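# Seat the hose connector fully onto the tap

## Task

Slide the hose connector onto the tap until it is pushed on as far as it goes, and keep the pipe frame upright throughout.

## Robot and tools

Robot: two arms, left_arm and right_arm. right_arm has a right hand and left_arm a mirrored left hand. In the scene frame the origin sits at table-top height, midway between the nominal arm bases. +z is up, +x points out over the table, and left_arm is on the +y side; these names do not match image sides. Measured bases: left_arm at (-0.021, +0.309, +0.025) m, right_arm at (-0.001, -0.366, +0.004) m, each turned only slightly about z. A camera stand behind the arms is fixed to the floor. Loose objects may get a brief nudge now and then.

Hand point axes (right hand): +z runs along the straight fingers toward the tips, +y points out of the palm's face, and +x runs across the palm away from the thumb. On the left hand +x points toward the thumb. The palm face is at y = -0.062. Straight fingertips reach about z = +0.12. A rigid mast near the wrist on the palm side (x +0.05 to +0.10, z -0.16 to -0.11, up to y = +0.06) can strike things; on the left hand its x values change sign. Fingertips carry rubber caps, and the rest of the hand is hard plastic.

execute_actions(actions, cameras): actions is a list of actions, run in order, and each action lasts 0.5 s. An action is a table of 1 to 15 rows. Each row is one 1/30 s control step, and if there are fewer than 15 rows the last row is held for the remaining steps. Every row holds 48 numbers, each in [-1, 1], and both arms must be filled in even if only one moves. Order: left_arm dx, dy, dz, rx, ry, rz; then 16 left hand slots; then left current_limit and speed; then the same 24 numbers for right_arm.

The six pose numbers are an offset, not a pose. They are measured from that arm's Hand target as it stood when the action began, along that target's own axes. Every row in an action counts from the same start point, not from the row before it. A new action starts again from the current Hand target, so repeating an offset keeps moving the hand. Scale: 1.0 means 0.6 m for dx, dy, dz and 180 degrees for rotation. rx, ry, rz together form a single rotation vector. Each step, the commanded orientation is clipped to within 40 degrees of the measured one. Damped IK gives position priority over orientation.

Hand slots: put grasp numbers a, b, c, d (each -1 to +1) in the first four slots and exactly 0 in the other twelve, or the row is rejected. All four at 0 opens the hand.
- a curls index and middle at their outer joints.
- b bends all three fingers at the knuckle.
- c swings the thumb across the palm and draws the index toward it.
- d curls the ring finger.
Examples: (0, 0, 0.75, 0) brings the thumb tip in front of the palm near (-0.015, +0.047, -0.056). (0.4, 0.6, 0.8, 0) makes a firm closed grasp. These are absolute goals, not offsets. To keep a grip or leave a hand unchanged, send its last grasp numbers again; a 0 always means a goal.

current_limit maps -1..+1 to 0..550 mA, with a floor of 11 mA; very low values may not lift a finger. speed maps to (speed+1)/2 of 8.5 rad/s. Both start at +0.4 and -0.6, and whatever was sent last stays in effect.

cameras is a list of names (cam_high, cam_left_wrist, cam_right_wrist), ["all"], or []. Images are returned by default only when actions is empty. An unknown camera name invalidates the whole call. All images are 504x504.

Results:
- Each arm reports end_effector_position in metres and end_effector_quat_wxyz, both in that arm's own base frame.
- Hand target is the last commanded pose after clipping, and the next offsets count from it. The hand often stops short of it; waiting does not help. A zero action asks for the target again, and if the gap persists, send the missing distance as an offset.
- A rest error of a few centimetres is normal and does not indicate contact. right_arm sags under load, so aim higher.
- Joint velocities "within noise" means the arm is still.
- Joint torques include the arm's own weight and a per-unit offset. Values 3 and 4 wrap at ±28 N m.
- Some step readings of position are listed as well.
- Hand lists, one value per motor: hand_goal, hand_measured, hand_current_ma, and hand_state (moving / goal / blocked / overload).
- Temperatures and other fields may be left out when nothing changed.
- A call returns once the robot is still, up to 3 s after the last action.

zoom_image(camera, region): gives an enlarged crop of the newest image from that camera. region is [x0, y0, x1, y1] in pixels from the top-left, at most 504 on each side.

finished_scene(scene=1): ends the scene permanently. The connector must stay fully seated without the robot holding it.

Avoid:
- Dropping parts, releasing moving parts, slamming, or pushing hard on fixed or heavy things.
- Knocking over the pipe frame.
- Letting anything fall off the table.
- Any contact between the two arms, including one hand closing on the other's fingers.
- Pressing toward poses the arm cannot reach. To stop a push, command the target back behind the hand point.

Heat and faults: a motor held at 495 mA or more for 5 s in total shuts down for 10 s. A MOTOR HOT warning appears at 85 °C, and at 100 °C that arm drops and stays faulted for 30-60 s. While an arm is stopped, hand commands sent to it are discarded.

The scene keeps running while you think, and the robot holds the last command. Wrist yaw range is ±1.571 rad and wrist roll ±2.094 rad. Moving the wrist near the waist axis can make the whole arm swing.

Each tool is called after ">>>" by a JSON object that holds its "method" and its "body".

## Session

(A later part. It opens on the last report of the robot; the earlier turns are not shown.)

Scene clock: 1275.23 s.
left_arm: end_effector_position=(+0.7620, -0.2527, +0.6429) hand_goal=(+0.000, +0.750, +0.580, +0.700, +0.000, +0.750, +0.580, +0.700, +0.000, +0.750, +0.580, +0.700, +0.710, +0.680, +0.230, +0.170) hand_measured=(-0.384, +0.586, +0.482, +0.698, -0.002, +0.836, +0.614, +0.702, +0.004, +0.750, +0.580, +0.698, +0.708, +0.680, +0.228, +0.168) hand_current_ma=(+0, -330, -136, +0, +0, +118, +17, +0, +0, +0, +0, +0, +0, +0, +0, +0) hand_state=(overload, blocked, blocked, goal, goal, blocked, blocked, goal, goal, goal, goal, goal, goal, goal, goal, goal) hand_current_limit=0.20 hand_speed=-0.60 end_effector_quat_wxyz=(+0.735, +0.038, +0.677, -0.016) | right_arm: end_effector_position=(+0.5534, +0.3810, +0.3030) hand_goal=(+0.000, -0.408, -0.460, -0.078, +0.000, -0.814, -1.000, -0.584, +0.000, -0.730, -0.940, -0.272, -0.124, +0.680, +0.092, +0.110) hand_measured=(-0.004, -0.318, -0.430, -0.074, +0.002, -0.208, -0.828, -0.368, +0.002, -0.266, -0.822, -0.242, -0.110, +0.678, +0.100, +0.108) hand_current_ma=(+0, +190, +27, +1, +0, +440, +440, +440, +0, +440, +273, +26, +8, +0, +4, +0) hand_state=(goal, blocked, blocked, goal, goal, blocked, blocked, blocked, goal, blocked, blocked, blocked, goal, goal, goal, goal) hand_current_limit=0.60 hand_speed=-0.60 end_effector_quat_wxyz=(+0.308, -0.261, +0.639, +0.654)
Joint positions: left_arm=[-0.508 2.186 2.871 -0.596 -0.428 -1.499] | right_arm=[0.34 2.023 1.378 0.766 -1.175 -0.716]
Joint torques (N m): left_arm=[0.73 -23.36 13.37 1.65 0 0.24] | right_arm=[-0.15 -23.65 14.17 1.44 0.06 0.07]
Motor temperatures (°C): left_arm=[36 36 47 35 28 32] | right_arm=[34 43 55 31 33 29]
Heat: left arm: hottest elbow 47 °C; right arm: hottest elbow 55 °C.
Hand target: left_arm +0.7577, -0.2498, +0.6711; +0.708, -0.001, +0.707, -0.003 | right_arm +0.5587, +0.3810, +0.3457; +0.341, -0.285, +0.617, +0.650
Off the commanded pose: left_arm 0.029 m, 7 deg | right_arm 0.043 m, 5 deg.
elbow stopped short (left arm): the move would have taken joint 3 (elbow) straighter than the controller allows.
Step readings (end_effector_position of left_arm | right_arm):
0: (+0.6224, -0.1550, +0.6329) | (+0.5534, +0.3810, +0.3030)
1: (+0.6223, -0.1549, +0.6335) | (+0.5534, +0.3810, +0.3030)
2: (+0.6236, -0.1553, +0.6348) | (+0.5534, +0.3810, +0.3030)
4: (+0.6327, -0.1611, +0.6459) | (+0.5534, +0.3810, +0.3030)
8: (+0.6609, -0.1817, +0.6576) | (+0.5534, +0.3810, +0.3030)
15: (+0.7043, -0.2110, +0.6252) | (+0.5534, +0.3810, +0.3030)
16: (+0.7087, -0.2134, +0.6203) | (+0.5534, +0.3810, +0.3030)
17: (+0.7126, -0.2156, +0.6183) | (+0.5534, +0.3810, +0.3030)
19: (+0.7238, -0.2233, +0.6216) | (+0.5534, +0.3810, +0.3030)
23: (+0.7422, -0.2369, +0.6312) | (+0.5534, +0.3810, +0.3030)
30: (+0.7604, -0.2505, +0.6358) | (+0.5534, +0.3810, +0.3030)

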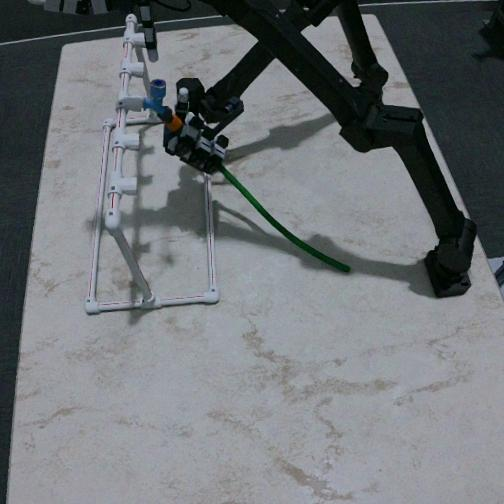

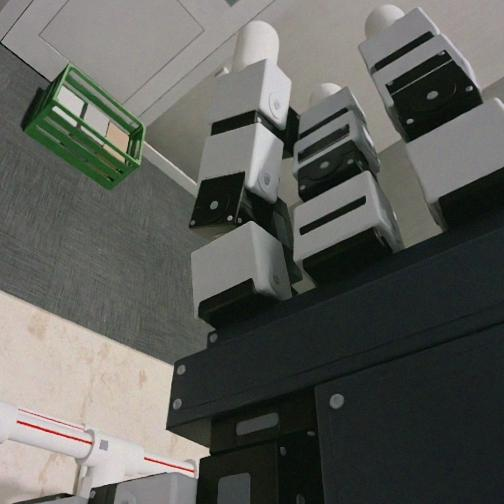

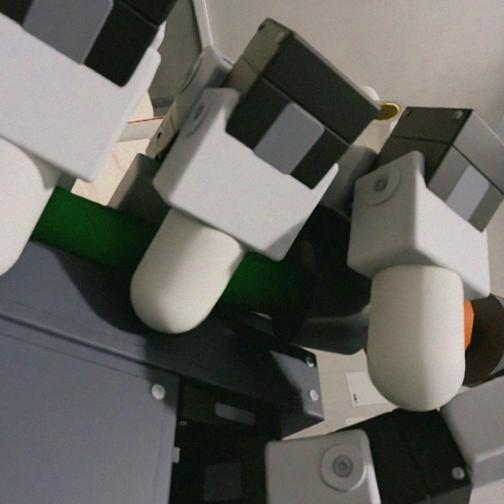

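>>> {"method": "execute_actions", "body": {"actions": [[[0.036,-0.009,0.008,0,0,0,0,0,0,0,0,0,0,0,0,0,0,0,0,0,0,0,0.4,-0.6,0,0,0,0,0,0,1,0.86,0.55,0.95,0,0,0,0,0,0,0,0,0,0,0,0,0.6,-0.6],[0.072,-0.018,0.0155,0,0,0,0,0,0,0,0,0,0,0,0,0,0,0,0,0,0,0,0.4,-0.6,0,0,0,0,0,0,1,0.86,0.55,0.95,0,0,0,0,0,0,0,0,0,0,0,0,0.6,-0.6],[0.108,-0.027,0.023,0,0,0,0,0,0,0,0,0,0,0,0,0,0,0,0,0,0,0,0.4,-0.6,0,0,0,0,0,0,1,0.86,0.55,0.95,0,0,0,0,0,0,0,0,0,0,0,0,0.6,-0.6]]], "cameras": ["all"]}}

>>> {"method": "zoom_image", "body": {"camera": "cam_high", "region": [120, 20, 220, 150]}}

Scene clock: 1276.93 s.
left_arm: end_effector_position=(+0.7858, -0.2688, +0.5739) hand_goal=(+0.000, +0.750, +0.580, +0.700, +0.000, +0.750, +0.580, +0.700, +0.000, +0.750, +0.580, +0.700, +0.710, +0.680, +0.230, +0.170) hand_measured=(-0.384, +0.586, +0.482, +0.698, -0.002, +0.836, +0.614, +0.702, +0.004, +0.750, +0.580, +0.698, +0.708, +0.680, +0.228, +0.168) hand_current_ma=(+0, -385, -135, +0, +0, +119, +17, +0, +0, +0, +0, +0, +0, +0, +0, +0) hand_state=(overload, blocked, blocked, goal, goal, blocked, blocked, goal, goal, goal, goal, goal, goal, goal, goal, goal) hand_current_limit=0.40 hand_speed=-0.60 end_effector_quat_wxyz=(+0.702, +0.024, +0.711, +0.007) | right_arm: end_effector_position=(+0.5534, +0.3810, +0.3030) hand_goal=(+0.000, -0.408, -0.460, -0.078, +0.000, -0.814, -1.000, -0.584, +0.000, -0.730, -0.940, -0.272, -0.124, +0.680, +0.092, +0.110) hand_measured=(-0.004, -0.318, -0.430, -0.074, +0.002, -0.208, -0.828, -0.368, +0.002, -0.266, -0.822, -0.242, -0.110, +0.678, +0.100, +0.108) hand_current_ma=(+0, +190, +27, +1, +0, +440, +440, +440, +0, +440, +273, +26, +8, +0, +4, +0) hand_state=(goal, blocked, blocked, goal, goal, blocked, blocked, blocked, goal, blocked, blocked, blocked, goal, goal, goal, goal) hand_current_limit=0.60 hand_speed=-0.60 end_effector_quat_wxyz=(+0.308, -0.261, +0.639, +0.654)
Joint positions: left_arm=[-0.521 2.268 2.879 -0.626 -0.497 -1.533] | right_arm=[0.34 2.023 1.378 0.766 -1.175 -0.716]
Joint torques (N m): left_arm=[0.26 -26.52 12.9 1.61 -0.23 -0.01] | right_arm=[-0.32 -23.65 14.15 1.44 0.05 0.08]
Motor temperatures (°C): left_arm=[36 36 47 35 28 32] | right_arm=[34 43 55 31 33 29]
Heat: left arm: hottest elbow 47 °C; right arm: hottest elbow 55 °C.
Hand target: left_arm +0.7715, -0.2663, +0.6064; +0.708, -0.001, +0.707, -0.003 | right_arm +0.5587, +0.3810, +0.3457; +0.341, -0.285, +0.617, +0.650
Off the commanded pose: left_arm 0.036 m, 3 deg | right_arm 0.043 m, 5 deg.
elbow stopped short (left arm): the move would have taken joint 3 (elbow) straighter than the controller allows.
Step readings (end_effector_position of left_arm | right_arm):
0: (+0.7620, -0.2527, +0.6429) | (+0.5534, +0.3810, +0.3030)
1: (+0.7620, -0.2527, +0.6429) | (+0.5534, +0.3810, +0.3030)
2: (+0.7619, -0.2523, +0.6426) | (+0.5534, +0.3810, +0.3030)
4: (+0.7614, -0.2501, +0.6403) | (+0.5534, +0.3810, +0.3030)
8: (+0.7652, -0.2508, +0.6247) | (+0.5534, +0.3810, +0.3030)
15: (+0.7825, -0.2647, +0.5834) | (+0.5534, +0.3810, +0.3030)

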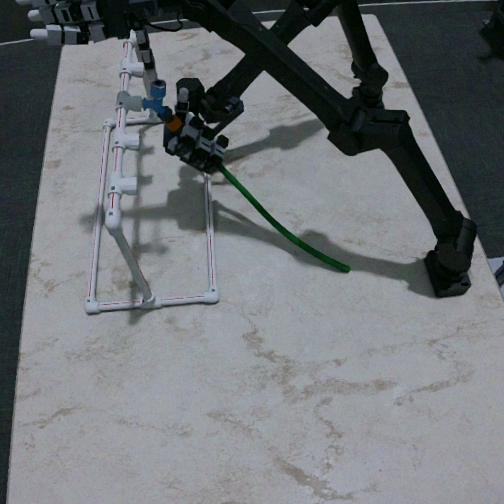

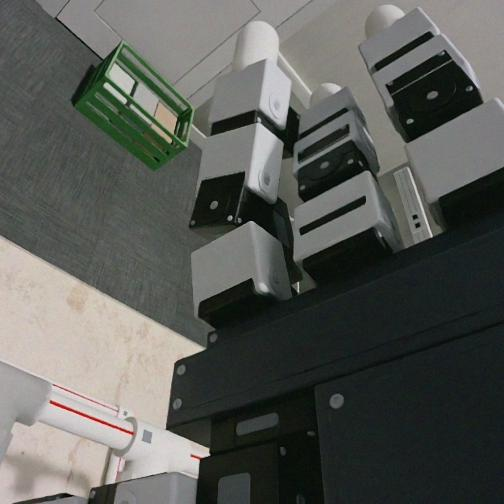

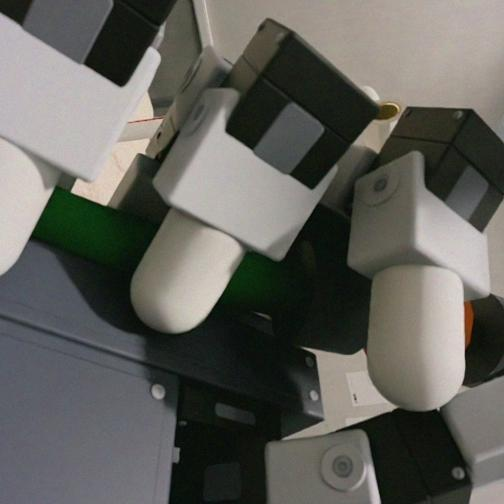

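Scaled by 3.877 from the camera's 504x504 image, which has a finer 720x720 frame.

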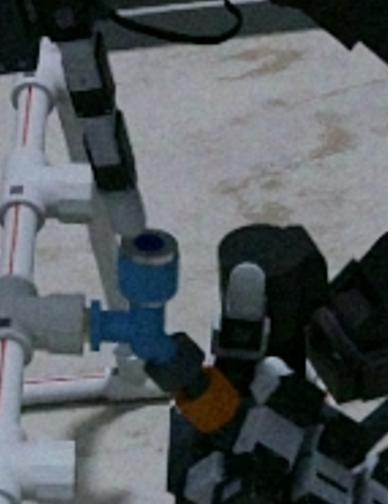

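>>> {"method": "execute_actions", "body": {"actions": [[[0.004,-0.0035,-0.01,0,0,0,0,0,0,0,0,0,0,0,0,0,0,0,0,0,0,0,0.4,-0.6,0,0,0,0,0,0,1,0.86,0.55,0.95,0,0,0,0,0,0,0,0,0,0,0,0,0.6,-0.6],[0.008,-0.007,-0.02,0,0,0,0,0,0,0,0,0,0,0,0,0,0,0,0,0,0,0,0.4,-0.6,0,0,0,0,0,0,1,0.86,0.55,0.95,0,0,0,0,0,0,0,0,0,0,0,0,0.6,-0.6]]], "cameras": ["all"]}}

>>> {"method": "zoom_image", "body": {"camera": "cam_high", "region": [135, 40, 195, 130]}}

Scene clock: 1278.43 s.
left_arm: end_effector_position=(+0.7770, -0.2759, +0.5657) hand_goal=(+0.000, +0.750, +0.580, +0.700, +0.000, +0.750, +0.580, +0.700, +0.000, +0.750, +0.580, +0.700, +0.710, +0.680, +0.230, +0.170) hand_measured=(-0.384, +0.586, +0.482, +0.698, -0.002, +0.836, +0.614, +0.702, +0.004, +0.750, +0.580, +0.698, +0.708, +0.680, +0.228, +0.168) hand_current_ma=(+0, -385, -135, +0, +0, +119, +17, +0, +0, +0, +0, +0, +0, +0, +0, +0) hand_state=(overload, blocked, blocked, goal, goal, blocked, blocked, goal, goal, goal, goal, goal, goal, goal, goal, goal) hand_current_limit=0.40 hand_speed=-0.60 end_effector_quat_wxyz=(+0.692, +0.014, +0.722, +0.012) | right_arm: end_effector_position=(+0.5534, +0.3810, +0.3030) hand_goal=(+0.000, -0.408, -0.460, -0.078, +0.000, -0.814, -1.000, -0.584, +0.000, -0.730, -0.940, -0.272, -0.124, +0.680, +0.092, +0.110) hand_measured=(-0.004, -0.318, -0.430, -0.074, +0.002, -0.208, -0.828, -0.368, +0.002, -0.266, -0.822, -0.242, -0.110, +0.678, +0.100, +0.108) hand_current_ma=(+0, +190, +27, +1, +0, +440, +440, +440, +0, +440, +273, +26, +8, +0, +4, +0) hand_state=(goal, blocked, blocked, goal, goal, blocked, blocked, blocked, goal, blocked, blocked, blocked, goal, goal, goal, goal) hand_current_limit=0.60 hand_speed=-0.60 end_effector_quat_wxyz=(+0.308, -0.261, +0.639, +0.654)
Joint positions: left_arm=[-0.538 2.268 2.879 -0.66 -0.535 -1.558] | right_arm=[0.34 2.023 1.378 0.766 -1.175 -0.716]
Joint torques (N m): left_arm=[0.38 -27.34 12.04 1.57 -0.25 0.01] | right_arm=[-0.26 -23.71 14.13 1.44 0.05 0.08]
Motor temperatures (°C): left_arm=[36 36 47 35 28 32] | right_arm=[34 43 55 31 33 29]
Heat: left arm: hottest elbow 47 °C; right arm: hottest elbow 55 °C.
Hand target: left_arm +0.7595, -0.2706, +0.6017; +0.708, +0.000, +0.707, -0.003 | right_arm +0.5587, +0.3810, +0.3457; +0.341, -0.285, +0.617, +0.650
Off the commanded pose: left_arm 0.040 m, 3 deg | right_arm 0.043 m, 5 deg.
elbow stopped short (left arm): the move would have taken joint 3 (elbow) straighter than the controller allows.
Step readings (end_effector_position of left_arm | right_arm):
0: (+0.7858, -0.2687, +0.5738) | (+0.5534, +0.3810, +0.3030)
1: (+0.7857, -0.2687, +0.5738) | (+0.5534, +0.3810, +0.3030)
2: (+0.7853, -0.2683, +0.5735) | (+0.5534, +0.3810, +0.3030)
4: (+0.7832, -0.2684, +0.5720) | (+0.5534, +0.3810, +0.3030)
8: (+0.7806, -0.2688, +0.5686) | (+0.5534, +0.3810, +0.3030)
15: (+0.7779, -0.2740, +0.5663) | (+0.5534, +0.3810, +0.3030)

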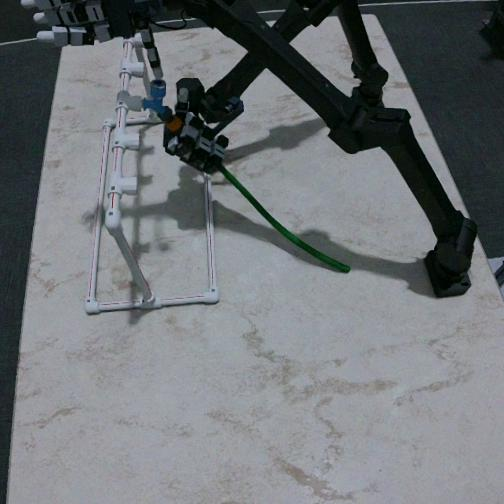

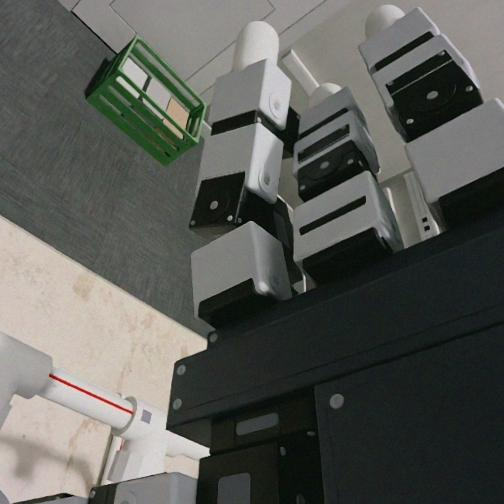

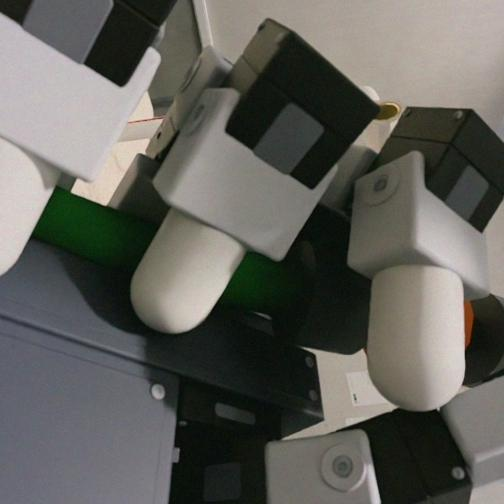

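Scaled by 5.600 from the camera's 504x504 image, which has a finer 720x720 frame.

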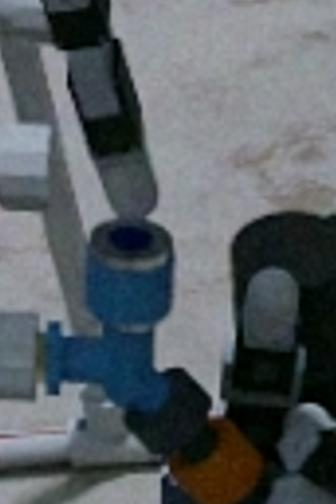

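>>> {"method": "execute_actions", "body": {"actions": [[[0.01,0.0035,0.0035,0,0,0,0,0,0,0,0,0,0,0,0,0,0,0,0,0,0,0,0.4,-0.6,0,0,0,0,0,0,1,0.86,0.55,0.95,0,0,0,0,0,0,0,0,0,0,0,0,0.6,-0.6],[0.02,0.007,0.007,0,0,0,0,0,0,0,0,0,0,0,0,0,0,0,0,0,0,0,0.4,-0.6,0,0,0,0,0,0,1,0.86,0.55,0.95,0,0,0,0,0,0,0,0,0,0,0,0,0.6,-0.6]]], "cameras": ["cam_high"]}}

>>> {"method": "zoom_image", "body": {"camera": "cam_high", "region": [135, 40, 195, 130]}}

Scene clock: 1280.17 s.
left_arm: end_effector_position=(+0.7726, -0.2732, +0.5687) hand_goal=(+0.000, +0.750, +0.580, +0.700, +0.000, +0.750, +0.580, +0.700, +0.000, +0.750, +0.580, +0.700, +0.710, +0.680, +0.230, +0.170) hand_measured=(-0.384, +0.586, +0.482, +0.698, -0.002, +0.836, +0.614, +0.702, +0.004, +0.750, +0.580, +0.698, +0.708, +0.680, +0.228, +0.168) hand_current_ma=(+0, -385, -135, +0, +0, +119, +17, +0, +0, +0, +0, +0, +0, +0, +0, +0) hand_state=(overload, blocked, blocked, goal, goal, blocked, blocked, goal, goal, goal, goal, goal, goal, goal, goal, goal) hand_current_limit=0.40 hand_speed=-0.60 end_effector_quat_wxyz=(+0.692, +0.010, +0.722, +0.009) | right_arm: end_effector_position=(+0.5534, +0.3810, +0.3030) hand_goal=(+0.000, -0.408, -0.460, -0.078, +0.000, -0.814, -1.000, -0.584, +0.000, -0.730, -0.940, -0.272, -0.124, +0.680, +0.092, +0.110) hand_measured=(-0.004, -0.318, -0.430, -0.074, +0.002, -0.208, -0.828, -0.368, +0.002, -0.266, -0.822, -0.242, -0.110, +0.678, +0.100, +0.108) hand_current_ma=(+0, +190, +27, +1, +0, +440, +440, +440, +0, +440, +273, +26, +8, +0, +4, +0) hand_state=(goal, blocked, blocked, goal, goal, blocked, blocked, blocked, goal, blocked, blocked, blocked, goal, goal, goal, goal) hand_current_limit=0.60 hand_speed=-0.60 end_effector_quat_wxyz=(+0.308, -0.261, +0.639, +0.654)
Joint positions: left_arm=[-0.538 2.225 2.808 -0.631 -0.538 -1.569] | right_arm=[0.34 2.023 1.378 0.766 -1.175 -0.716]
Joint torques (N m): left_arm=[0.91 -27.46 8.1 2.58 -0.17 0.01] | right_arm=[-0.15 -23.71 14.15 1.44 0.06 0.08]
Motor temperatures (°C): left_arm=[36 36 47 35 28 32] | right_arm=[34 43 56 31 33 29]
Heat: left arm: hottest elbow 47 °C; right arm: hottest elbow 56 °C.
Hand target: left_arm +0.7638, -0.2665, +0.5895; +0.708, +0.000, +0.707, -0.003 | right_arm +0.5587, +0.3810, +0.3457; +0.341, -0.285, +0.617, +0.650
Off the commanded pose: left_arm 0.024 m, 3 deg | right_arm 0.043 m, 5 deg.
Step readings (end_effector_position of left_arm | right_arm):
0: (+0.7770, -0.2759, +0.5657) | (+0.5534, +0.3810, +0.3030)
1: (+0.7770, -0.2758, +0.5657) | (+0.5534, +0.3810, +0.3030)
2: (+0.7770, -0.2758, +0.5656) | (+0.5534, +0.3810, +0.3030)
4: (+0.7767, -0.2756, +0.5658) | (+0.5534, +0.3810, +0.3030)
8: (+0.7750, -0.2745, +0.5668) | (+0.5534, +0.3810, +0.3030)
15: (+0.7726, -0.2732, +0.5694) | (+0.5534, +0.3810, +0.3030)
Images, in order (width x height): cam_high 504x504.

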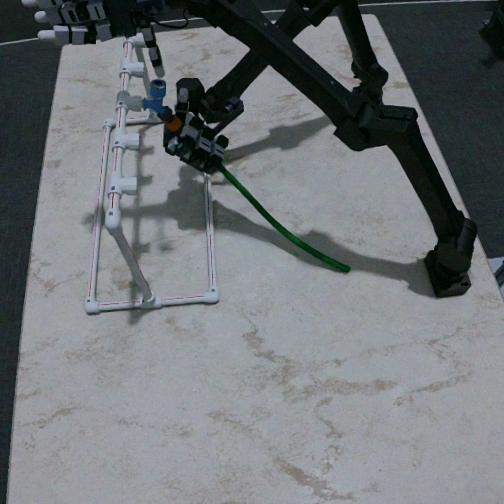

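Scaled by 5.600 from the camera's 504x504 image, which has a finer 720x720 frame.

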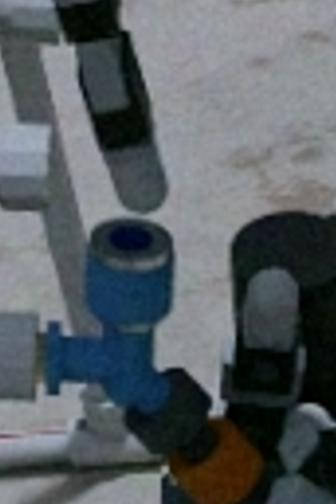

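>>> {"method": "execute_actions", "body": {"actions": [[[0.0135,0.0018,0.0075,0,0,0,0,0,0,0,0,0,0,0,0,0,0,0,0,0,0,0,0.4,-0.6,0,0,0,0,0,0,1,0.86,0.55,0.95,0,0,0,0,0,0,0,0,0,0,0,0,0.6,-0.6],[0.027,0.0035,0.015,0,0,0,0,0,0,0,0,0,0,0,0,0,0,0,0,0,0,0,0.4,-0.6,0,0,0,0,0,0,1,0.86,0.55,0.95,0,0,0,0,0,0,0,0,0,0,0,0,0.6,-0.6]]], "cameras": ["cam_high"]}}

>>> {"method": "zoom_image", "body": {"camera": "cam_high", "region": [135, 40, 195, 130]}}

Scene clock: 1281.77 s.
left_arm: end_effector_position=(+0.7774, -0.2741, +0.5570) hand_goal=(+0.000, +0.750, +0.580, +0.700, +0.000, +0.750, +0.580, +0.700, +0.000, +0.750, +0.580, +0.700, +0.710, +0.680, +0.230, +0.170) hand_measured=(-0.384, +0.586, +0.482, +0.698, -0.002, +0.836, +0.614, +0.702, +0.004, +0.750, +0.580, +0.698, +0.708, +0.680, +0.232, +0.170) hand_current_ma=(+0, -385, -135, +0, +0, +119, +17, +0, +0, +0, +0, +0, +0, +0, +0, +0) hand_state=(overload, blocked, blocked, goal, goal, blocked, blocked, goal, goal, goal, goal, goal, goal, goal, goal, goal) hand_current_limit=0.40 hand_speed=-0.60 end_effector_quat_wxyz=(+0.697, +0.008, +0.717, +0.003) | right_arm: end_effector_position=(+0.5535, +0.3807, +0.3030) hand_goal=(+0.000, -0.408, -0.460, -0.078, +0.000, -0.814, -1.000, -0.584, +0.000, -0.730, -0.940, -0.272, -0.124, +0.680, +0.092, +0.110) hand_measured=(-0.004, -0.318, -0.430, -0.074, +0.002, -0.208, -0.828, -0.368, +0.002, -0.266, -0.822, -0.242, -0.110, +0.678, +0.100, +0.108) hand_current_ma=(+0, +190, +27, +1, +0, +440, +440, +440, +0, +440, +273, +26, +8, +0, +4, +0) hand_state=(goal, blocked, blocked, goal, goal, blocked, blocked, blocked, goal, blocked, blocked, blocked, goal, goal, goal, goal) hand_current_limit=0.60 hand_speed=-0.60 end_effector_quat_wxyz=(+0.309, -0.260, +0.639, +0.654)
Joint positions: left_arm=[-0.535 2.172 2.668 -0.529 -0.528 -1.571] | right_arm=[0.34 2.023 1.378 0.766 -1.175 -0.716]
Joint torques (N m): left_arm=[1.38 -26.58 8.24 2.5 -0.07 0.09] | right_arm=[-0.26 -23.53 14.09 1.43 0.06 0.08]
Motor temperatures (°C): left_arm=[36 37 47 35 28 32] | right_arm=[34 43 56 31 33 29]
Heat: left arm: hottest elbow 47 °C; right arm: hottest elbow 56 °C.
Hand target: left_arm +0.7728, -0.2642, +0.5735; +0.708, -0.001, +0.707, -0.002 | right_arm +0.5589, +0.3808, +0.3456; +0.341, -0.285, +0.617, +0.650
Off the commanded pose: left_arm 0.019 m, 2 deg | right_arm 0.043 m, 5 deg.
Step readings (end_effector_position of left_arm | right_arm):
0: (+0.7726, -0.2732, +0.5687) | (+0.5534, +0.3810, +0.3030)
1: (+0.7727, -0.2732, +0.5685) | (+0.5534, +0.3810, +0.3030)
2: (+0.7729, -0.2734, +0.5680) | (+0.5534, +0.3810, +0.3030)
4: (+0.7736, -0.2738, +0.5660) | (+0.5534, +0.3810, +0.3030)
8: (+0.7763, -0.2751, +0.5588) | (+0.5534, +0.3810, +0.3030)
15: (+0.7763, -0.2747, +0.5587) | (+0.5535, +0.3807, +0.3030)
Images, in order (width x height): cam_high 504x504.

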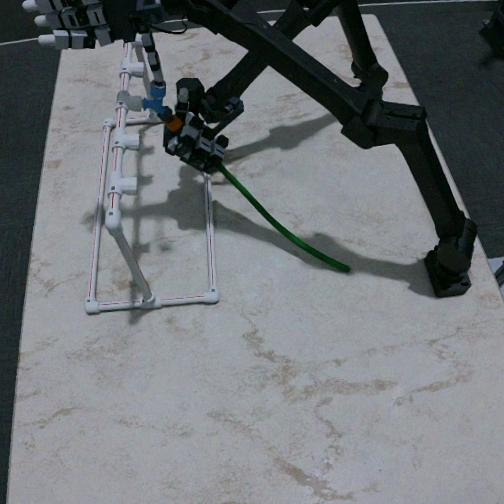

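Scaled by 5.600 from the camera's 504x504 image, which has a finer 720x720 frame.

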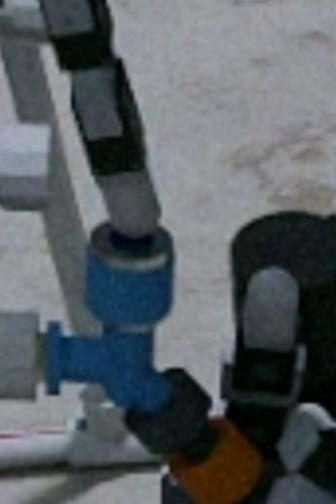

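>>> {"method": "execute_actions", "body": {"actions": [[[0.025,0,0,0,0,0,0,0,0,0,0,0,0,0,0,0,0,0,0,0,0,0,0.6,-0.6,0,0,0,0,0,0,1,0.86,0.55,0.95,0,0,0,0,0,0,0,0,0,0,0,0,0.6,-0.6],[0.05,0,0,0,0,0,0,0,0,0,0,0,0,0,0,0,0,0,0,0,0,0,0.6,-0.6,0,0,0,0,0,0,1,0.86,0.55,0.95,0,0,0,0,0,0,0,0,0,0,0,0,0.6,-0.6]]], "cameras": ["cam_high"]}}

>>> {"method": "zoom_image", "body": {"camera": "cam_high", "region": [135, 40, 195, 130]}}

Scene clock: 1283.70 s.
left_arm: end_effector_position=(+0.7667, -0.2677, +0.5571) hand_goal=(+0.000, +0.750, +0.580, +0.700, +0.000, +0.750, +0.580, +0.700, +0.000, +0.750, +0.580, +0.700, +0.710, +0.680, +0.230, +0.170) hand_measured=(-0.384, +0.586, +0.482, +0.698, -0.002, +0.836, +0.614, +0.702, +0.004, +0.750, +0.580, +0.698, +0.716, +0.680, +0.222, +0.164) hand_current_ma=(+0, -432, -135, +0, +0, +119, +17, +0, +0, +0, +0, +0, +1, +0, -1, -1) hand_state=(overload, blocked, blocked, goal, goal, blocked, blocked, goal, goal, goal, goal, goal, goal, goal, goal, goal) hand_current_limit=0.60 hand_speed=-0.60 end_effector_quat_wxyz=(+0.713, -0.004, +0.701, -0.009) | right_arm: end_effector_position=(+0.5535, +0.3807, +0.3030) hand_goal=(+0.000, -0.408, -0.460, -0.078, +0.000, -0.814, -1.000, -0.584, +0.000, -0.730, -0.940, -0.272, -0.124, +0.680, +0.092, +0.110) hand_measured=(-0.004, -0.318, -0.430, -0.074, +0.002, -0.208, -0.828, -0.368, +0.002, -0.266, -0.822, -0.242, -0.110, +0.678, +0.100, +0.108) hand_current_ma=(+0, +190, +27, +1, +0, +440, +440, +440, +0, +440, +273, +26, +8, +0, +4, +0) hand_state=(goal, blocked, blocked, goal, goal, blocked, blocked, blocked, goal, blocked, blocked, blocked, goal, goal, goal, goal) hand_current_limit=0.60 hand_speed=-0.60 end_effector_quat_wxyz=(+0.309, -0.260, +0.639, +0.654)
Joint positions: left_arm=[-0.534 2.063 2.453 -0.369 -0.527 -1.58] | right_arm=[0.34 2.023 1.378 0.766 -1.175 -0.716]
Joint torques (N m): left_arm=[1.38 -23.36 7.61 2.15 -0.04 0.18] | right_arm=[-0.26 -23.71 14.12 1.43 0.07 0.07]
Motor temperatures (°C): left_arm=[36 37 47 35 28 32] | right_arm=[34 43 56 31 33 29]
Heat: left arm: hottest elbow 47 °C; right arm: hottest elbow 56 °C.
Hand target: left_arm +0.7729, -0.2646, +0.5432; +0.708, +0.000, +0.707, -0.002 | right_arm +0.5589, +0.3808, +0.3456; +0.341, -0.285, +0.617, +0.650
Off the commanded pose: left_arm 0.015 m, 1 deg | right_arm 0.043 m, 5 deg.
Step readings (end_effector_position of left_arm | right_arm):
0: (+0.7774, -0.2741, +0.5570) | (+0.5535, +0.3807, +0.3030)
1: (+0.7776, -0.2742, +0.5564) | (+0.5535, +0.3807, +0.3030)
2: (+0.7774, -0.2741, +0.5563) | (+0.5535, +0.3807, +0.3030)
4: (+0.7747, -0.2719, +0.5563) | (+0.5535, +0.3807, +0.3030)
8: (+0.7694, -0.2686, +0.5564) | (+0.5535, +0.3807, +0.3030)
15: (+0.7668, -0.2675, +0.5570) | (+0.5535, +0.3807, +0.3030)
Images, in order (width x height): cam_high 504x504.

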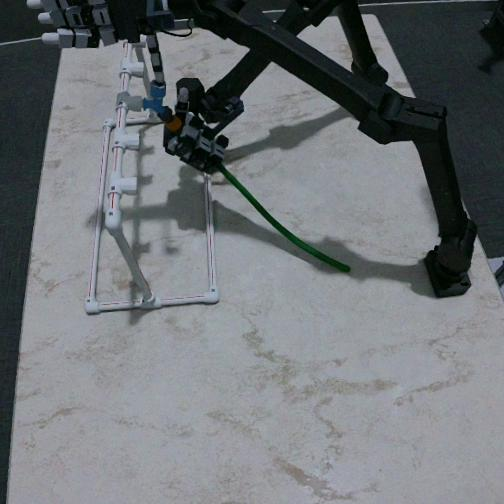

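Scaled by 5.600 from the camera's 504x504 image, which has a finer 720x720 frame.

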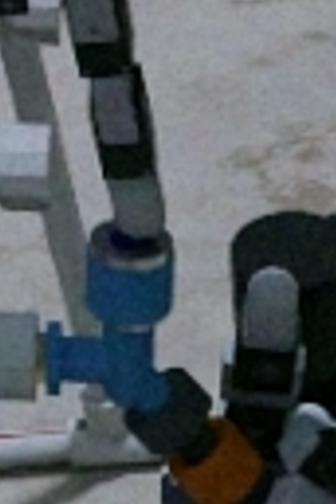

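>>> {"method": "execute_actions", "body": {"actions": [[[0.025,0,0.008,0,0,0,0,0,0,0,0,0,0,0,0,0,0,0,0,0,0,0,0.6,-0.6,0,0,0,0,0,0,1,0.86,0.55,0.95,0,0,0,0,0,0,0,0,0,0,0,0,0.6,-0.6],[0.05,0,0.016,0,0,0,0,0,0,0,0,0,0,0,0,0,0,0,0,0,0,0,0.6,-0.6,0,0,0,0,0,0,1,0.86,0.55,0.95,0,0,0,0,0,0,0,0,0,0,0,0,0.6,-0.6]]], "cameras": ["cam_high", "cam_left_wrist", "cam_right_wrist"]}}

>>> {"method": "zoom_image", "body": {"camera": "cam_high", "region": [115, 40, 215, 140]}}

Scene clock: 1286.93 s.
left_arm: end_effector_position=(+0.7638, -0.2641, +0.5579) hand_goal=(+0.000, +0.750, +0.580, +0.700, +0.000, +0.750, +0.580, +0.700, +0.000, +0.750, +0.580, +0.700, +0.710, +0.680, +0.230, +0.170) hand_measured=(-0.384, +0.586, +0.482, +0.698, -0.002, +0.836, +0.614, +0.702, +0.004, +0.750, +0.580, +0.698, +0.716, +0.680, +0.234, +0.170) hand_current_ma=(+0, -432, -135, +0, +0, +119, +17, +0, +0, +0, +0, +0, +1, +0, +0, +0) hand_state=(overload, blocked, blocked, goal, goal, blocked, blocked, goal, goal, goal, goal, goal, goal, goal, goal, goal) hand_current_limit=0.60 hand_speed=-0.60 end_effector_quat_wxyz=(+0.728, -0.011, +0.685, -0.020) | right_arm: end_effector_position=(+0.5535, +0.3807, +0.3030) hand_goal=(+0.000, -0.408, -0.460, -0.078, +0.000, -0.814, -1.000, -0.584, +0.000, -0.730, -0.940, -0.272, -0.124, +0.680, +0.092, +0.110) hand_measured=(-0.004, -0.318, -0.430, -0.074, +0.002, -0.208, -0.828, -0.368, +0.002, -0.266, -0.822, -0.242, -0.110, +0.678, +0.100, +0.108) hand_current_ma=(+0, +190, +27, +1, +0, +440, +440, +440, +0, +440, +273, +26, +8, +0, +4, +0) hand_state=(goal, blocked, blocked, goal, goal, blocked, blocked, blocked, goal, blocked, blocked, blocked, goal, goal, goal, goal) hand_current_limit=0.60 hand_speed=-0.60 end_effector_quat_wxyz=(+0.309, -0.260, +0.639, +0.654)
Joint positions: left_arm=[-0.531 2.023 2.362 -0.271 -0.52 -1.58] | right_arm=[0.34 2.023 1.378 0.766 -1.175 -0.716]
Joint torques (N m): left_arm=[1.67 -20.13 6.61 1.98 0 0.18] | right_arm=[-0.38 -23.71 14.16 1.42 0.06 0.08]
Motor temperatures (°C): left_arm=[36 37 47 35 28 32] | right_arm=[34 43 56 31 33 29]
Heat: left arm: hottest elbow 47 °C; right arm: hottest elbow 56 °C.
Hand target: left_arm +0.7825, -0.2646, +0.5133; +0.708, -0.001, +0.707, -0.002 | right_arm +0.5589, +0.3808, +0.3456; +0.341, -0.285, +0.617, +0.650
Off the commanded pose: left_arm 0.048 m, 4 deg | right_arm 0.043 m, 5 deg.
Step readings (end_effector_position of left_arm | right_arm):
0: (+0.7667, -0.2677, +0.5572) | (+0.5535, +0.3807, +0.3030)
1: (+0.7667, -0.2677, +0.5572) | (+0.5535, +0.3807, +0.3030)
2: (+0.7668, -0.2675, +0.5568) | (+0.5535, +0.3807, +0.3030)
4: (+0.7662, -0.2666, +0.5568) | (+0.5535, +0.3807, +0.3030)
8: (+0.7643, -0.2648, +0.5576) | (+0.5535, +0.3807, +0.3030)
15: (+0.7639, -0.2641, +0.5581) | (+0.5535, +0.3807, +0.3030)

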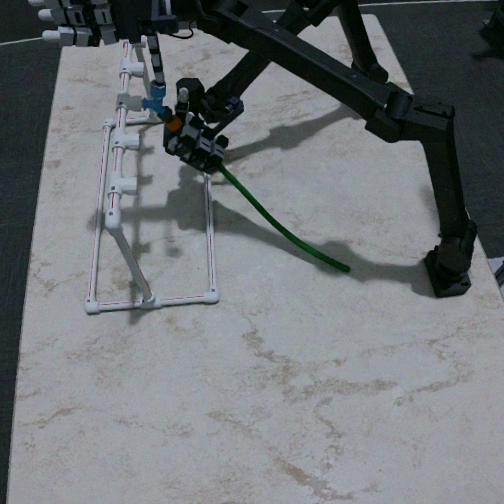

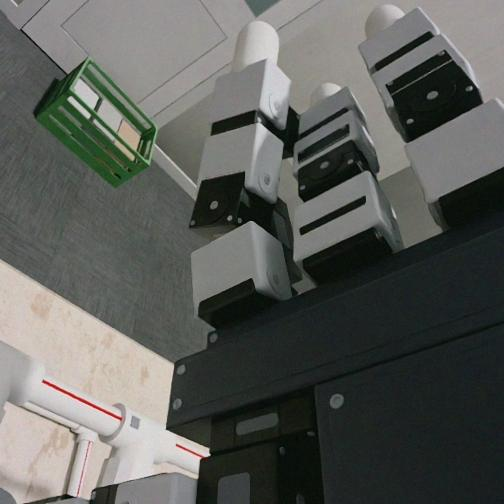

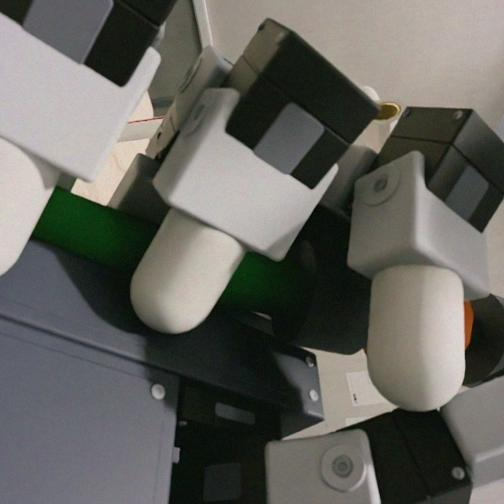

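Scaled by 5.040 from the camera's 504x504 image, which has a finer 720x720 frame.

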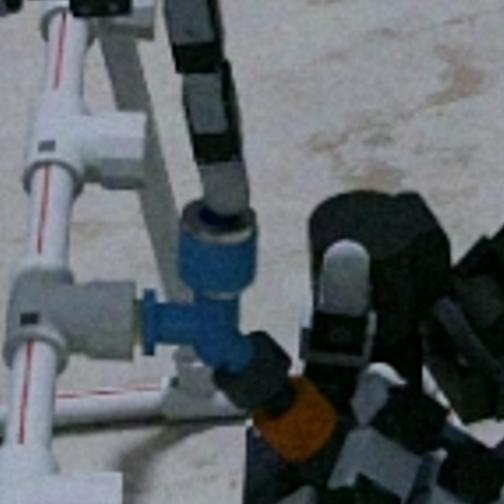

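>>> {"method": "execute_actions", "body": {"actions": [[[0.03,0,0.0,0,0,0,0,0,0,0,0,0,0,0,0,0,0,0,0,0,0,0,0.6,-0.6,0,0,0,0,0,0,1,0.86,0.55,0.95,0,0,0,0,0,0,0,0,0,0,0,0,0.6,-0.6],[0.06,0,0.0,0,0,0,0,0,0,0,0,0,0,0,0,0,0,0,0,0,0,0,0.6,-0.6,0,0,0,0,0,0,1,0.86,0.55,0.95,0,0,0,0,0,0,0,0,0,0,0,0,0.6,-0.6]]], "cameras": ["cam_high", "cam_left_wrist", "cam_right_wrist"]}}

>>> {"method": "zoom_image", "body": {"camera": "cam_high", "region": [115, 40, 215, 140]}}

Scene clock: 1289.10 s.
left_arm: end_effector_position=(+0.7527, -0.2567, +0.5580) hand_goal=(+0.000, +0.750, +0.580, +0.700, +0.000, +0.750, +0.580, +0.700, +0.000, +0.750, +0.580, +0.700, +0.710, +0.680, +0.230, +0.170) hand_measured=(-0.384, +0.586, +0.482, +0.698, -0.002, +0.836, +0.614, +0.702, +0.004, +0.750, +0.580, +0.698, +0.728, +0.680, +0.222, +0.164) hand_current_ma=(+0, -432, -135, +0, +0, +119, +17, +0, +0, +0, +0, +0, +5, +0, -2, -1) hand_state=(overload, blocked, blocked, goal, goal, blocked, blocked, goal, goal, goal, goal, goal, goal, goal, goal, goal) hand_current_limit=0.60 hand_speed=-0.60 end_effector_quat_wxyz=(+0.746, -0.022, +0.665, -0.031) | right_arm: end_effector_position=(+0.5535, +0.3807, +0.3030) hand_goal=(+0.000, -0.408, -0.460, -0.078, +0.000, -0.814, -1.000, -0.584, +0.000, -0.730, -0.940, -0.272, -0.124, +0.680, +0.092, +0.110) hand_measured=(-0.004, -0.318, -0.430, -0.074, +0.002, -0.208, -0.828, -0.368, +0.002, -0.266, -0.822, -0.242, -0.110, +0.678, +0.100, +0.108) hand_current_ma=(+0, +190, +27, +1, +0, +440, +440, +440, +0, +440, +273, +26, +8, +0, +4, +0) hand_state=(goal, blocked, blocked, goal, goal, blocked, blocked, blocked, goal, blocked, blocked, blocked, goal, goal, goal, goal) hand_current_limit=0.60 hand_speed=-0.60 end_effector_quat_wxyz=(+0.309, -0.260, +0.639, +0.654)
Joint positions: left_arm=[-0.53 1.954 2.221 -0.135 -0.518 -1.58] | right_arm=[0.34 2.023 1.378 0.766 -1.175 -0.716]
Joint torques (N m): left_arm=[1.61 -17.08 5.26 1.05 -0.01 0.17] | right_arm=[-0.26 -23.65 14.12 1.46 0.06 0.08]
Motor temperatures (°C): left_arm=[36 38 46 35 28 32] | right_arm=[34 43 56 31 33 29]
Heat: left arm: hottest elbow 46 °C; right arm: hottest elbow 56 °C.
Hand target: left_arm +0.7826, -0.2647, +0.4774; +0.708, -0.001, +0.707, -0.002 | right_arm +0.5589, +0.3808, +0.3456; +0.341, -0.285, +0.617, +0.650
Off the commanded pose: left_arm 0.086 m, 8 deg | right_arm 0.043 m, 5 deg.
Step readings (end_effector_position of left_arm | right_arm):
0: (+0.7638, -0.2641, +0.5580) | (+0.5535, +0.3807, +0.3030)
1: (+0.7638, -0.2641, +0.5579) | (+0.5535, +0.3807, +0.3030)
2: (+0.7635, -0.2639, +0.5575) | (+0.5535, +0.3807, +0.3030)
4: (+0.7611, -0.2622, +0.5575) | (+0.5535, +0.3807, +0.3030)
8: (+0.7560, -0.2588, +0.5575) | (+0.5535, +0.3807, +0.3030)
15: (+0.7531, -0.2569, +0.5581) | (+0.5535, +0.3807, +0.3030)

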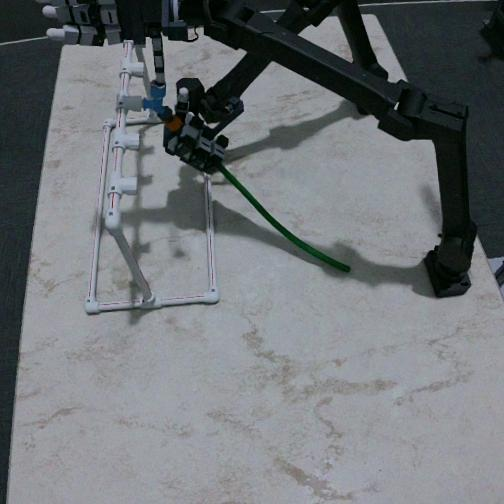

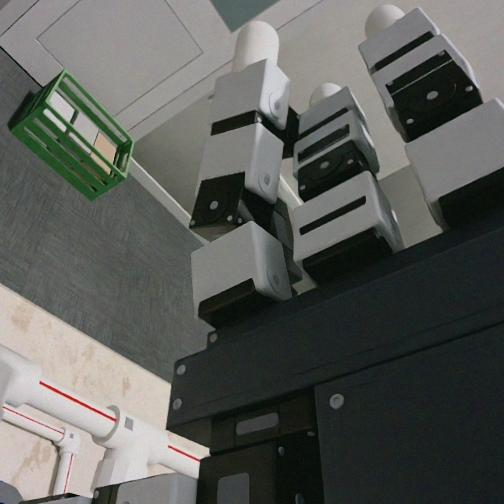

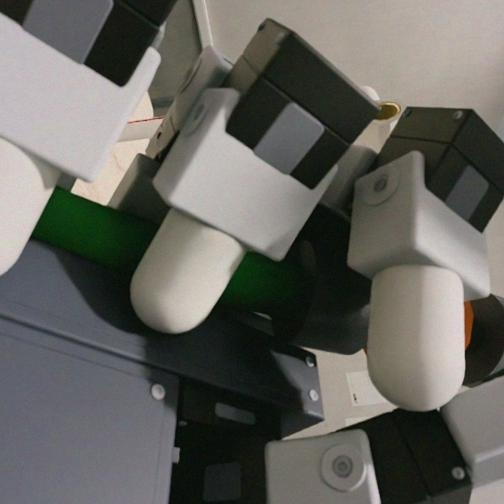

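Scaled by 5.040 from the camera's 504x504 image, which has a finer 720x720 frame.

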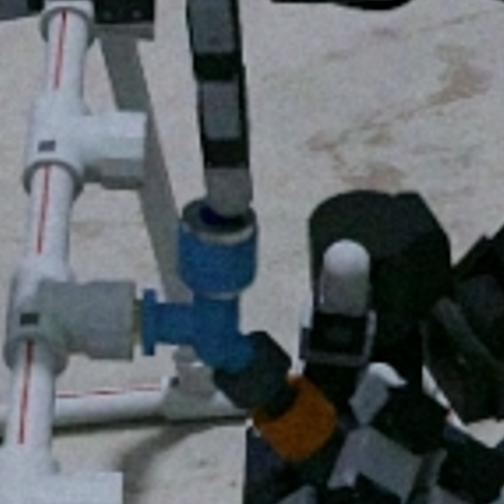

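>>> {"method": "execute_actions", "body": {"actions": [[[0.015,0,0.0,0,0.015,0.008,0,0,0,0,0,0,0,0,0,0,0,0,0,0,0,0,0.6,-0.6,-0.0065,0.0011,0.0006,0,0,0,1,0.86,0.55,0.95,0,0,0,0,0,0,0,0,0,0,0,0,0.6,-0.6],[0.03,0,0.0,0,0.029,0.017,0,0,0,0,0,0,0,0,0,0,0,0,0,0,0,0,0.6,-0.6,-0.0131,0.0023,0.0012,0,0,0,1,0.86,0.55,0.95,0,0,0,0,0,0,0,0,0,0,0,0,0.6,-0.6]]], "cameras": ["cam_high"]}}

>>> {"method": "zoom_image", "body": {"camera": "cam_high", "region": [115, 40, 215, 140]}}

Scene clock: 1290.90 s.
left_arm: end_effector_position=(+0.7496, -0.2538, +0.5524) hand_goal=(+0.000, +0.750, +0.580, +0.700, +0.000, +0.750, +0.580, +0.700, +0.000, +0.750, +0.580, +0.700, +0.710, +0.680, +0.230, +0.170) hand_measured=(-0.384, +0.586, +0.482, +0.698, -0.002, +0.836, +0.614, +0.702, +0.004, +0.750, +0.580, +0.698, +0.762, +0.684, +0.180, +0.140) hand_current_ma=(+0, -432, -135, +0, +0, +119, +17, +0, +0, +0, +0, +0, +41, +0, -59, -24) hand_state=(overload, blocked, blocked, goal, goal, blocked, blocked, goal, goal, goal, goal, goal, blocked, goal, blocked, blocked) hand_current_limit=0.60 hand_speed=-0.60 end_effector_quat_wxyz=(+0.729, -0.013, +0.684, -0.023) | right_arm: end_effector_position=(+0.5557, +0.3806, +0.3052) hand_goal=(+0.000, -0.408, -0.460, -0.078, +0.000, -0.814, -1.000, -0.584, +0.000, -0.730, -0.940, -0.272, -0.124, +0.680, +0.092, +0.110) hand_measured=(-0.004, -0.324, -0.430, -0.074, +0.002, -0.208, -0.828, -0.368, +0.002, -0.266, -0.822, -0.242, -0.108, +0.678, +0.100, +0.108) hand_current_ma=(+0, +174, +27, +1, +0, +440, +440, +440, +0, +440, +273, +26, +10, +0, +5, +0) hand_state=(goal, blocked, blocked, goal, goal, blocked, blocked, blocked, goal, blocked, blocked, blocked, goal, goal, goal, goal) hand_current_limit=0.60 hand_speed=-0.60 end_effector_quat_wxyz=(+0.305, -0.260, +0.641, +0.655)
Joint positions: left_arm=[-0.528 1.944 2.221 -0.204 -0.514 -1.585] | right_arm=[0.338 2.022 1.387 0.748 -1.18 -0.716]
Joint torques (N m): left_arm=[1.44 -15.15 6.35 -0.13 -0.12 0.29] | right_arm=[-0.26 -23.88 14.8 1.4 0.2 0.07]
Motor temperatures (°C): left_arm=[36 38 46 35 28 32] | right_arm=[34 43 56 31 33 29]
Heat: left arm: hottest elbow 46 °C; right arm: hottest elbow 56 °C.
Hand target: left_arm +0.7827, -0.2648, +0.4594; +0.675, +0.018, +0.738, +0.016 | right_arm +0.5625, +0.3809, +0.3528; +0.341, -0.285, +0.617, +0.650
Off the commanded pose: left_arm 0.099 m, 10 deg | right_arm 0.048 m, 6 deg.
Step readings (end_effector_position of left_arm | right_arm):
0: (+0.7527, -0.2567, +0.5580) | (+0.5535, +0.3807, +0.3030)
1: (+0.7527, -0.2567, +0.5580) | (+0.5535, +0.3807, +0.3030)
2: (+0.7527, -0.2568, +0.5578) | (+0.5536, +0.3808, +0.3033)
4: (+0.7520, -0.2563, +0.5564) | (+0.5541, +0.3810, +0.3037)
8: (+0.7502, -0.2551, +0.5539) | (+0.5554, +0.3805, +0.3052)
15: (+0.7495, -0.2541, +0.5526) | (+0.5557, +0.3806, +0.3051)
Images, in order (width x height): cam_high 504x504.

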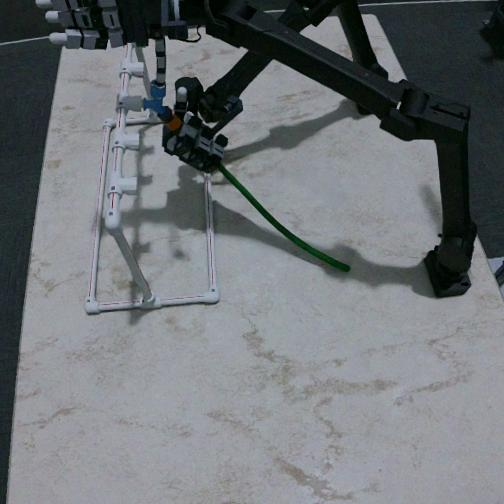

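Scaled by 5.040 from the camera's 504x504 image, which has a finer 720x720 frame.

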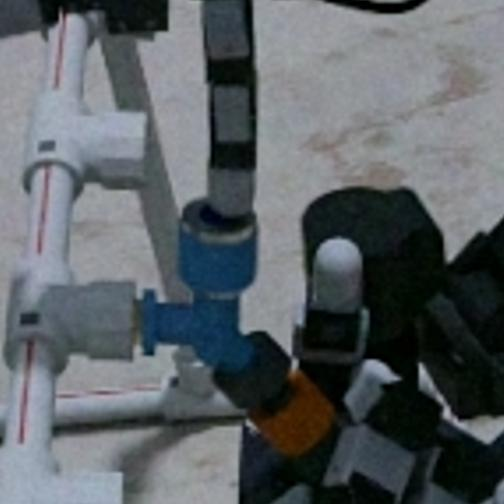

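>>> {"method": "execute_actions", "body": {"actions": [[[0,0,0.0,0,0,0,0,0,0,0,0,0,0,0,0,0,0,0,0,0,0,0,0.6,-0.6,-0.0065,0.0011,0.0006,0,0,0,1,0.86,0.55,0.95,0,0,0,0,0,0,0,0,0,0,0,0,0.6,-0.6],[0,0,0,0,0,0,0,0,0,0,0,0,0,0,0,0,0,0,0,0,0,0,0.6,-0.6,-0.0131,0.0023,0.0012,0,0,0,1,0.86,0.55,0.95,0,0,0,0,0,0,0,0,0,0,0,0,0.6,-0.6]]], "cameras": ["cam_high"]}}

>>> {"method": "zoom_image", "body": {"camera": "cam_high", "region": [145, 75, 195, 125]}}

Scene clock: 1292.10 s.
left_arm: end_effector_position=(+0.7496, -0.2538, +0.5523) hand_goal=(+0.000, +0.750, +0.580, +0.700, +0.000, +0.750, +0.580, +0.700, +0.000, +0.750, +0.580, +0.700, +0.710, +0.680, +0.230, +0.170) hand_measured=(-0.384, +0.586, +0.482, +0.698, -0.002, +0.836, +0.614, +0.702, +0.004, +0.750, +0.580, +0.698, +0.762, +0.684, +0.180, +0.140) hand_current_ma=(+0, -432, -135, +0, +0, +119, +17, +0, +0, +0, +0, +0, +41, +0, -59, -24) hand_state=(overload, blocked, blocked, goal, goal, blocked, blocked, goal, goal, goal, goal, goal, blocked, goal, blocked, blocked) hand_current_limit=0.60 hand_speed=-0.60 end_effector_quat_wxyz=(+0.729, -0.013, +0.684, -0.023) | right_arm: end_effector_position=(+0.5568, +0.3813, +0.3053) hand_goal=(+0.000, -0.408, -0.460, -0.078, +0.000, -0.814, -1.000, -0.584, +0.000, -0.730, -0.940, -0.272, -0.124, +0.680, +0.092, +0.110) hand_measured=(-0.004, -0.324, -0.430, -0.074, +0.002, -0.208, -0.828, -0.368, +0.002, -0.266, -0.822, -0.242, -0.108, +0.678, +0.100, +0.108) hand_current_ma=(+0, +174, +27, +1, +0, +440, +440, +440, +0, +440, +273, +26, +10, +0, +5, +0) hand_state=(goal, blocked, blocked, goal, goal, blocked, blocked, blocked, goal, blocked, blocked, blocked, goal, goal, goal, goal) hand_current_limit=0.60 hand_speed=-0.60 end_effector_quat_wxyz=(+0.300, -0.260, +0.643, +0.655)
Joint positions: left_arm=[-0.528 1.944 2.221 -0.204 -0.514 -1.586] | right_arm=[0.338 2.022 1.392 0.73 -1.184 -0.721]
Joint torques (N m): left_arm=[1.49 -15.21 6.31 -0.13 -0.12 0.27] | right_arm=[-0.44 -24.29 15.65 1.33 0.29 0.16]
Motor temperatures (°C): left_arm=[36 38 46 35 28 32] | right_arm=[34 44 56 31 33 29]
Heat: left arm: hottest elbow 46 °C; right arm: hottest elbow 56 °C.
Hand target: left_arm +0.7827, -0.2648, +0.4594; +0.675, +0.018, +0.738, +0.016 | right_arm +0.5662, +0.3809, +0.3600; +0.341, -0.285, +0.617, +0.650
Off the commanded pose: left_arm 0.099 m, 11 deg | right_arm 0.055 m, 6 deg.
Step readings (end_effector_position of left_arm | right_arm):
0: (+0.7496, -0.2538, +0.5523) | (+0.5557, +0.3806, +0.3052)
1: (+0.7496, -0.2538, +0.5523) | (+0.5557, +0.3806, +0.3052)
2: (+0.7496, -0.2538, +0.5523) | (+0.5558, +0.3807, +0.3053)
4: (+0.7496, -0.2538, +0.5523) | (+0.5561, +0.3809, +0.3053)
8: (+0.7496, -0.2538, +0.5523) | (+0.5566, +0.3812, +0.3054)
15: (+0.7496, -0.2538, +0.5523) | (+0.5568, +0.3813, +0.3052)
Images, in order (width x height): cam_high 504x504.

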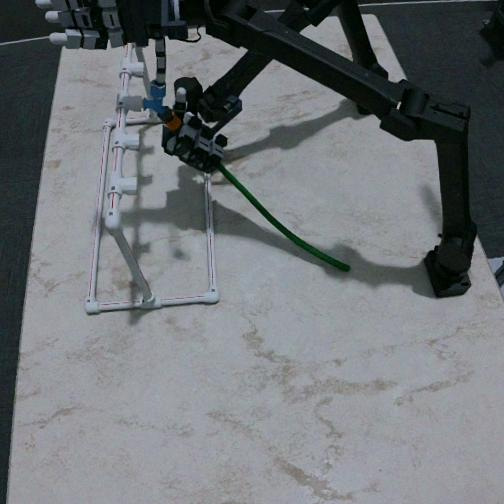

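Scaled by 10.080 from the camera's 504x504 image, which has a finer 720x720 frame.

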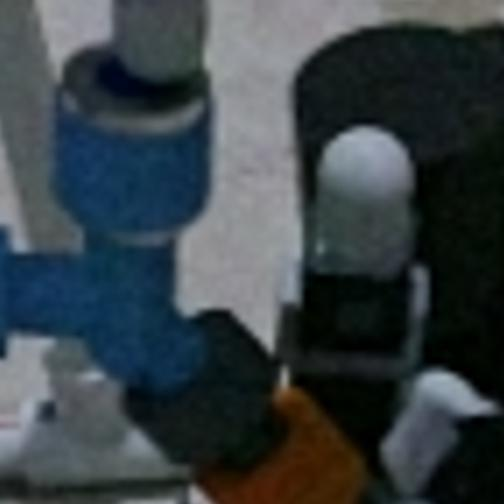

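>>> {"method": "execute_actions", "body": {"actions": [[[0,0,0.0,0,0,0,0,0,0,0,0,0,0,0,0,0,0,0,0,0,0,0,0.6,-0.6,-0.0078,0.0044,0.0004,-0.0008,-0.0008,-0.0026,1,0.86,0.55,0.95,0,0,0,0,0,0,0,0,0,0,0,0,0.6,-0.6],[0,0,0,0,0,0,0,0,0,0,0,0,0,0,0,0,0,0,0,0,0,0,0.6,-0.6,-0.0157,0.0087,0.0007,-0.0016,-0.0015,-0.0051,1,0.86,0.55,0.95,0,0,0,0,0,0,0,0,0,0,0,0,0.6,-0.6]]], "cameras": ["cam_high"]}}

>>> {"method": "zoom_image", "body": {"camera": "cam_high", "region": [145, 75, 195, 125]}}

Scene clock: 1293.60 s.
left_arm: end_effector_position=(+0.7496, -0.2538, +0.5523) hand_goal=(+0.000, +0.750, +0.580, +0.700, +0.000, +0.750, +0.580, +0.700, +0.000, +0.750, +0.580, +0.700, +0.710, +0.680, +0.230, +0.170) hand_measured=(-0.384, +0.586, +0.482, +0.698, -0.002, +0.836, +0.614, +0.702, +0.004, +0.750, +0.580, +0.698, +0.762, +0.684, +0.180, +0.140) hand_current_ma=(+0, -432, -135, +0, +0, +119, +17, +0, +0, +0, +0, +0, +41, +0, -59, -24) hand_state=(overload, blocked, blocked, goal, goal, blocked, blocked, goal, goal, goal, goal, goal, blocked, goal, blocked, blocked) hand_current_limit=0.60 hand_speed=-0.60 end_effector_quat_wxyz=(+0.729, -0.013, +0.684, -0.023) | right_arm: end_effector_position=(+0.5567, +0.3815, +0.3056) hand_goal=(+0.000, -0.408, -0.460, -0.078, +0.000, -0.814, -1.000, -0.584, +0.000, -0.730, -0.940, -0.272, -0.124, +0.680, +0.092, +0.110) hand_measured=(-0.004, -0.324, -0.430, -0.074, +0.004, -0.208, -0.828, -0.368, +0.002, -0.266, -0.822, -0.242, -0.108, +0.678, +0.100, +0.108) hand_current_ma=(+0, +174, +27, +1, +0, +440, +440, +440, +0, +440, +273, +26, +10, +0, +5, +0) hand_state=(goal, blocked, blocked, goal, goal, blocked, blocked, blocked, goal, blocked, blocked, blocked, goal, goal, goal, goal) hand_current_limit=0.60 hand_speed=-0.60 end_effector_quat_wxyz=(+0.299, -0.261, +0.643, +0.655)
Joint positions: left_arm=[-0.528 1.944 2.221 -0.204 -0.514 -1.586] | right_arm=[0.338 2.022 1.394 0.725 -1.188 -0.724]
Joint torques (N m): left_arm=[1.44 -15.15 6.31 -0.13 -0.12 0.27] | right_arm=[-0.62 -25.05 16.53 1.58 0.37 0.18]
Motor temperatures (°C): left_arm=[36 38 46 35 28 32] | right_arm=[34 44 56 31 33 29]
Heat: left arm: hottest elbow 46 °C; right arm: hottest elbow 56 °C.
Hand target: left_arm +0.7827, -0.2648, +0.4594; +0.675, +0.018, +0.738, +0.016 | right_arm +0.5678, +0.3805, +0.3705; +0.347, -0.289, +0.612, +0.649
Off the commanded pose: left_arm 0.099 m, 11 deg | right_arm 0.066 m, 7 deg.
Step readings (end_effector_position of left_arm | right_arm):
0: (+0.7496, -0.2538, +0.5523) | (+0.5568, +0.3813, +0.3053)
1: (+0.7496, -0.2538, +0.5523) | (+0.5568, +0.3813, +0.3053)
2: (+0.7496, -0.2538, +0.5523) | (+0.5567, +0.3813, +0.3053)
4: (+0.7496, -0.2538, +0.5523) | (+0.5568, +0.3814, +0.3056)
8: (+0.7496, -0.2538, +0.5523) | (+0.5568, +0.3814, +0.3056)
15: (+0.7496, -0.2538, +0.5523) | (+0.5567, +0.3815, +0.3057)
Images, in order (width x height): cam_high 504x504.

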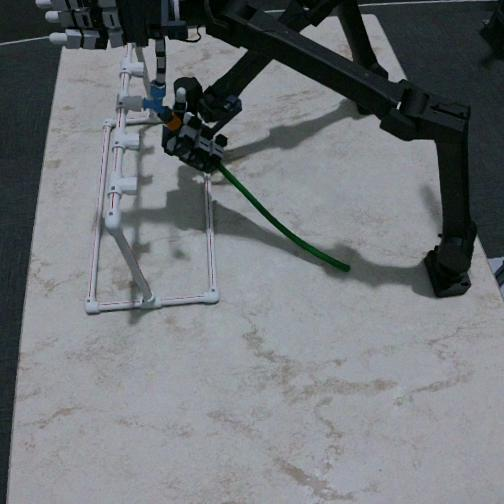

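Scaled by 10.080 from the camera's 504x504 image, which has a finer 720x720 frame.

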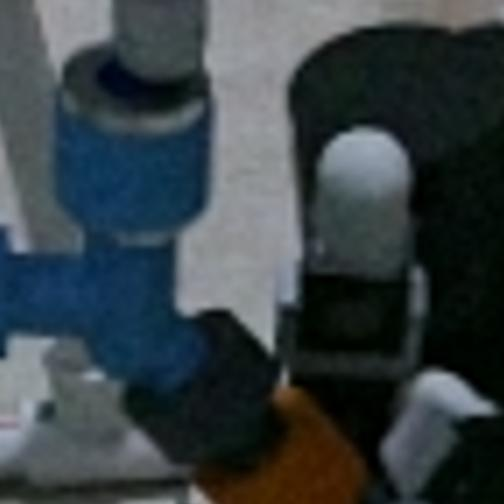

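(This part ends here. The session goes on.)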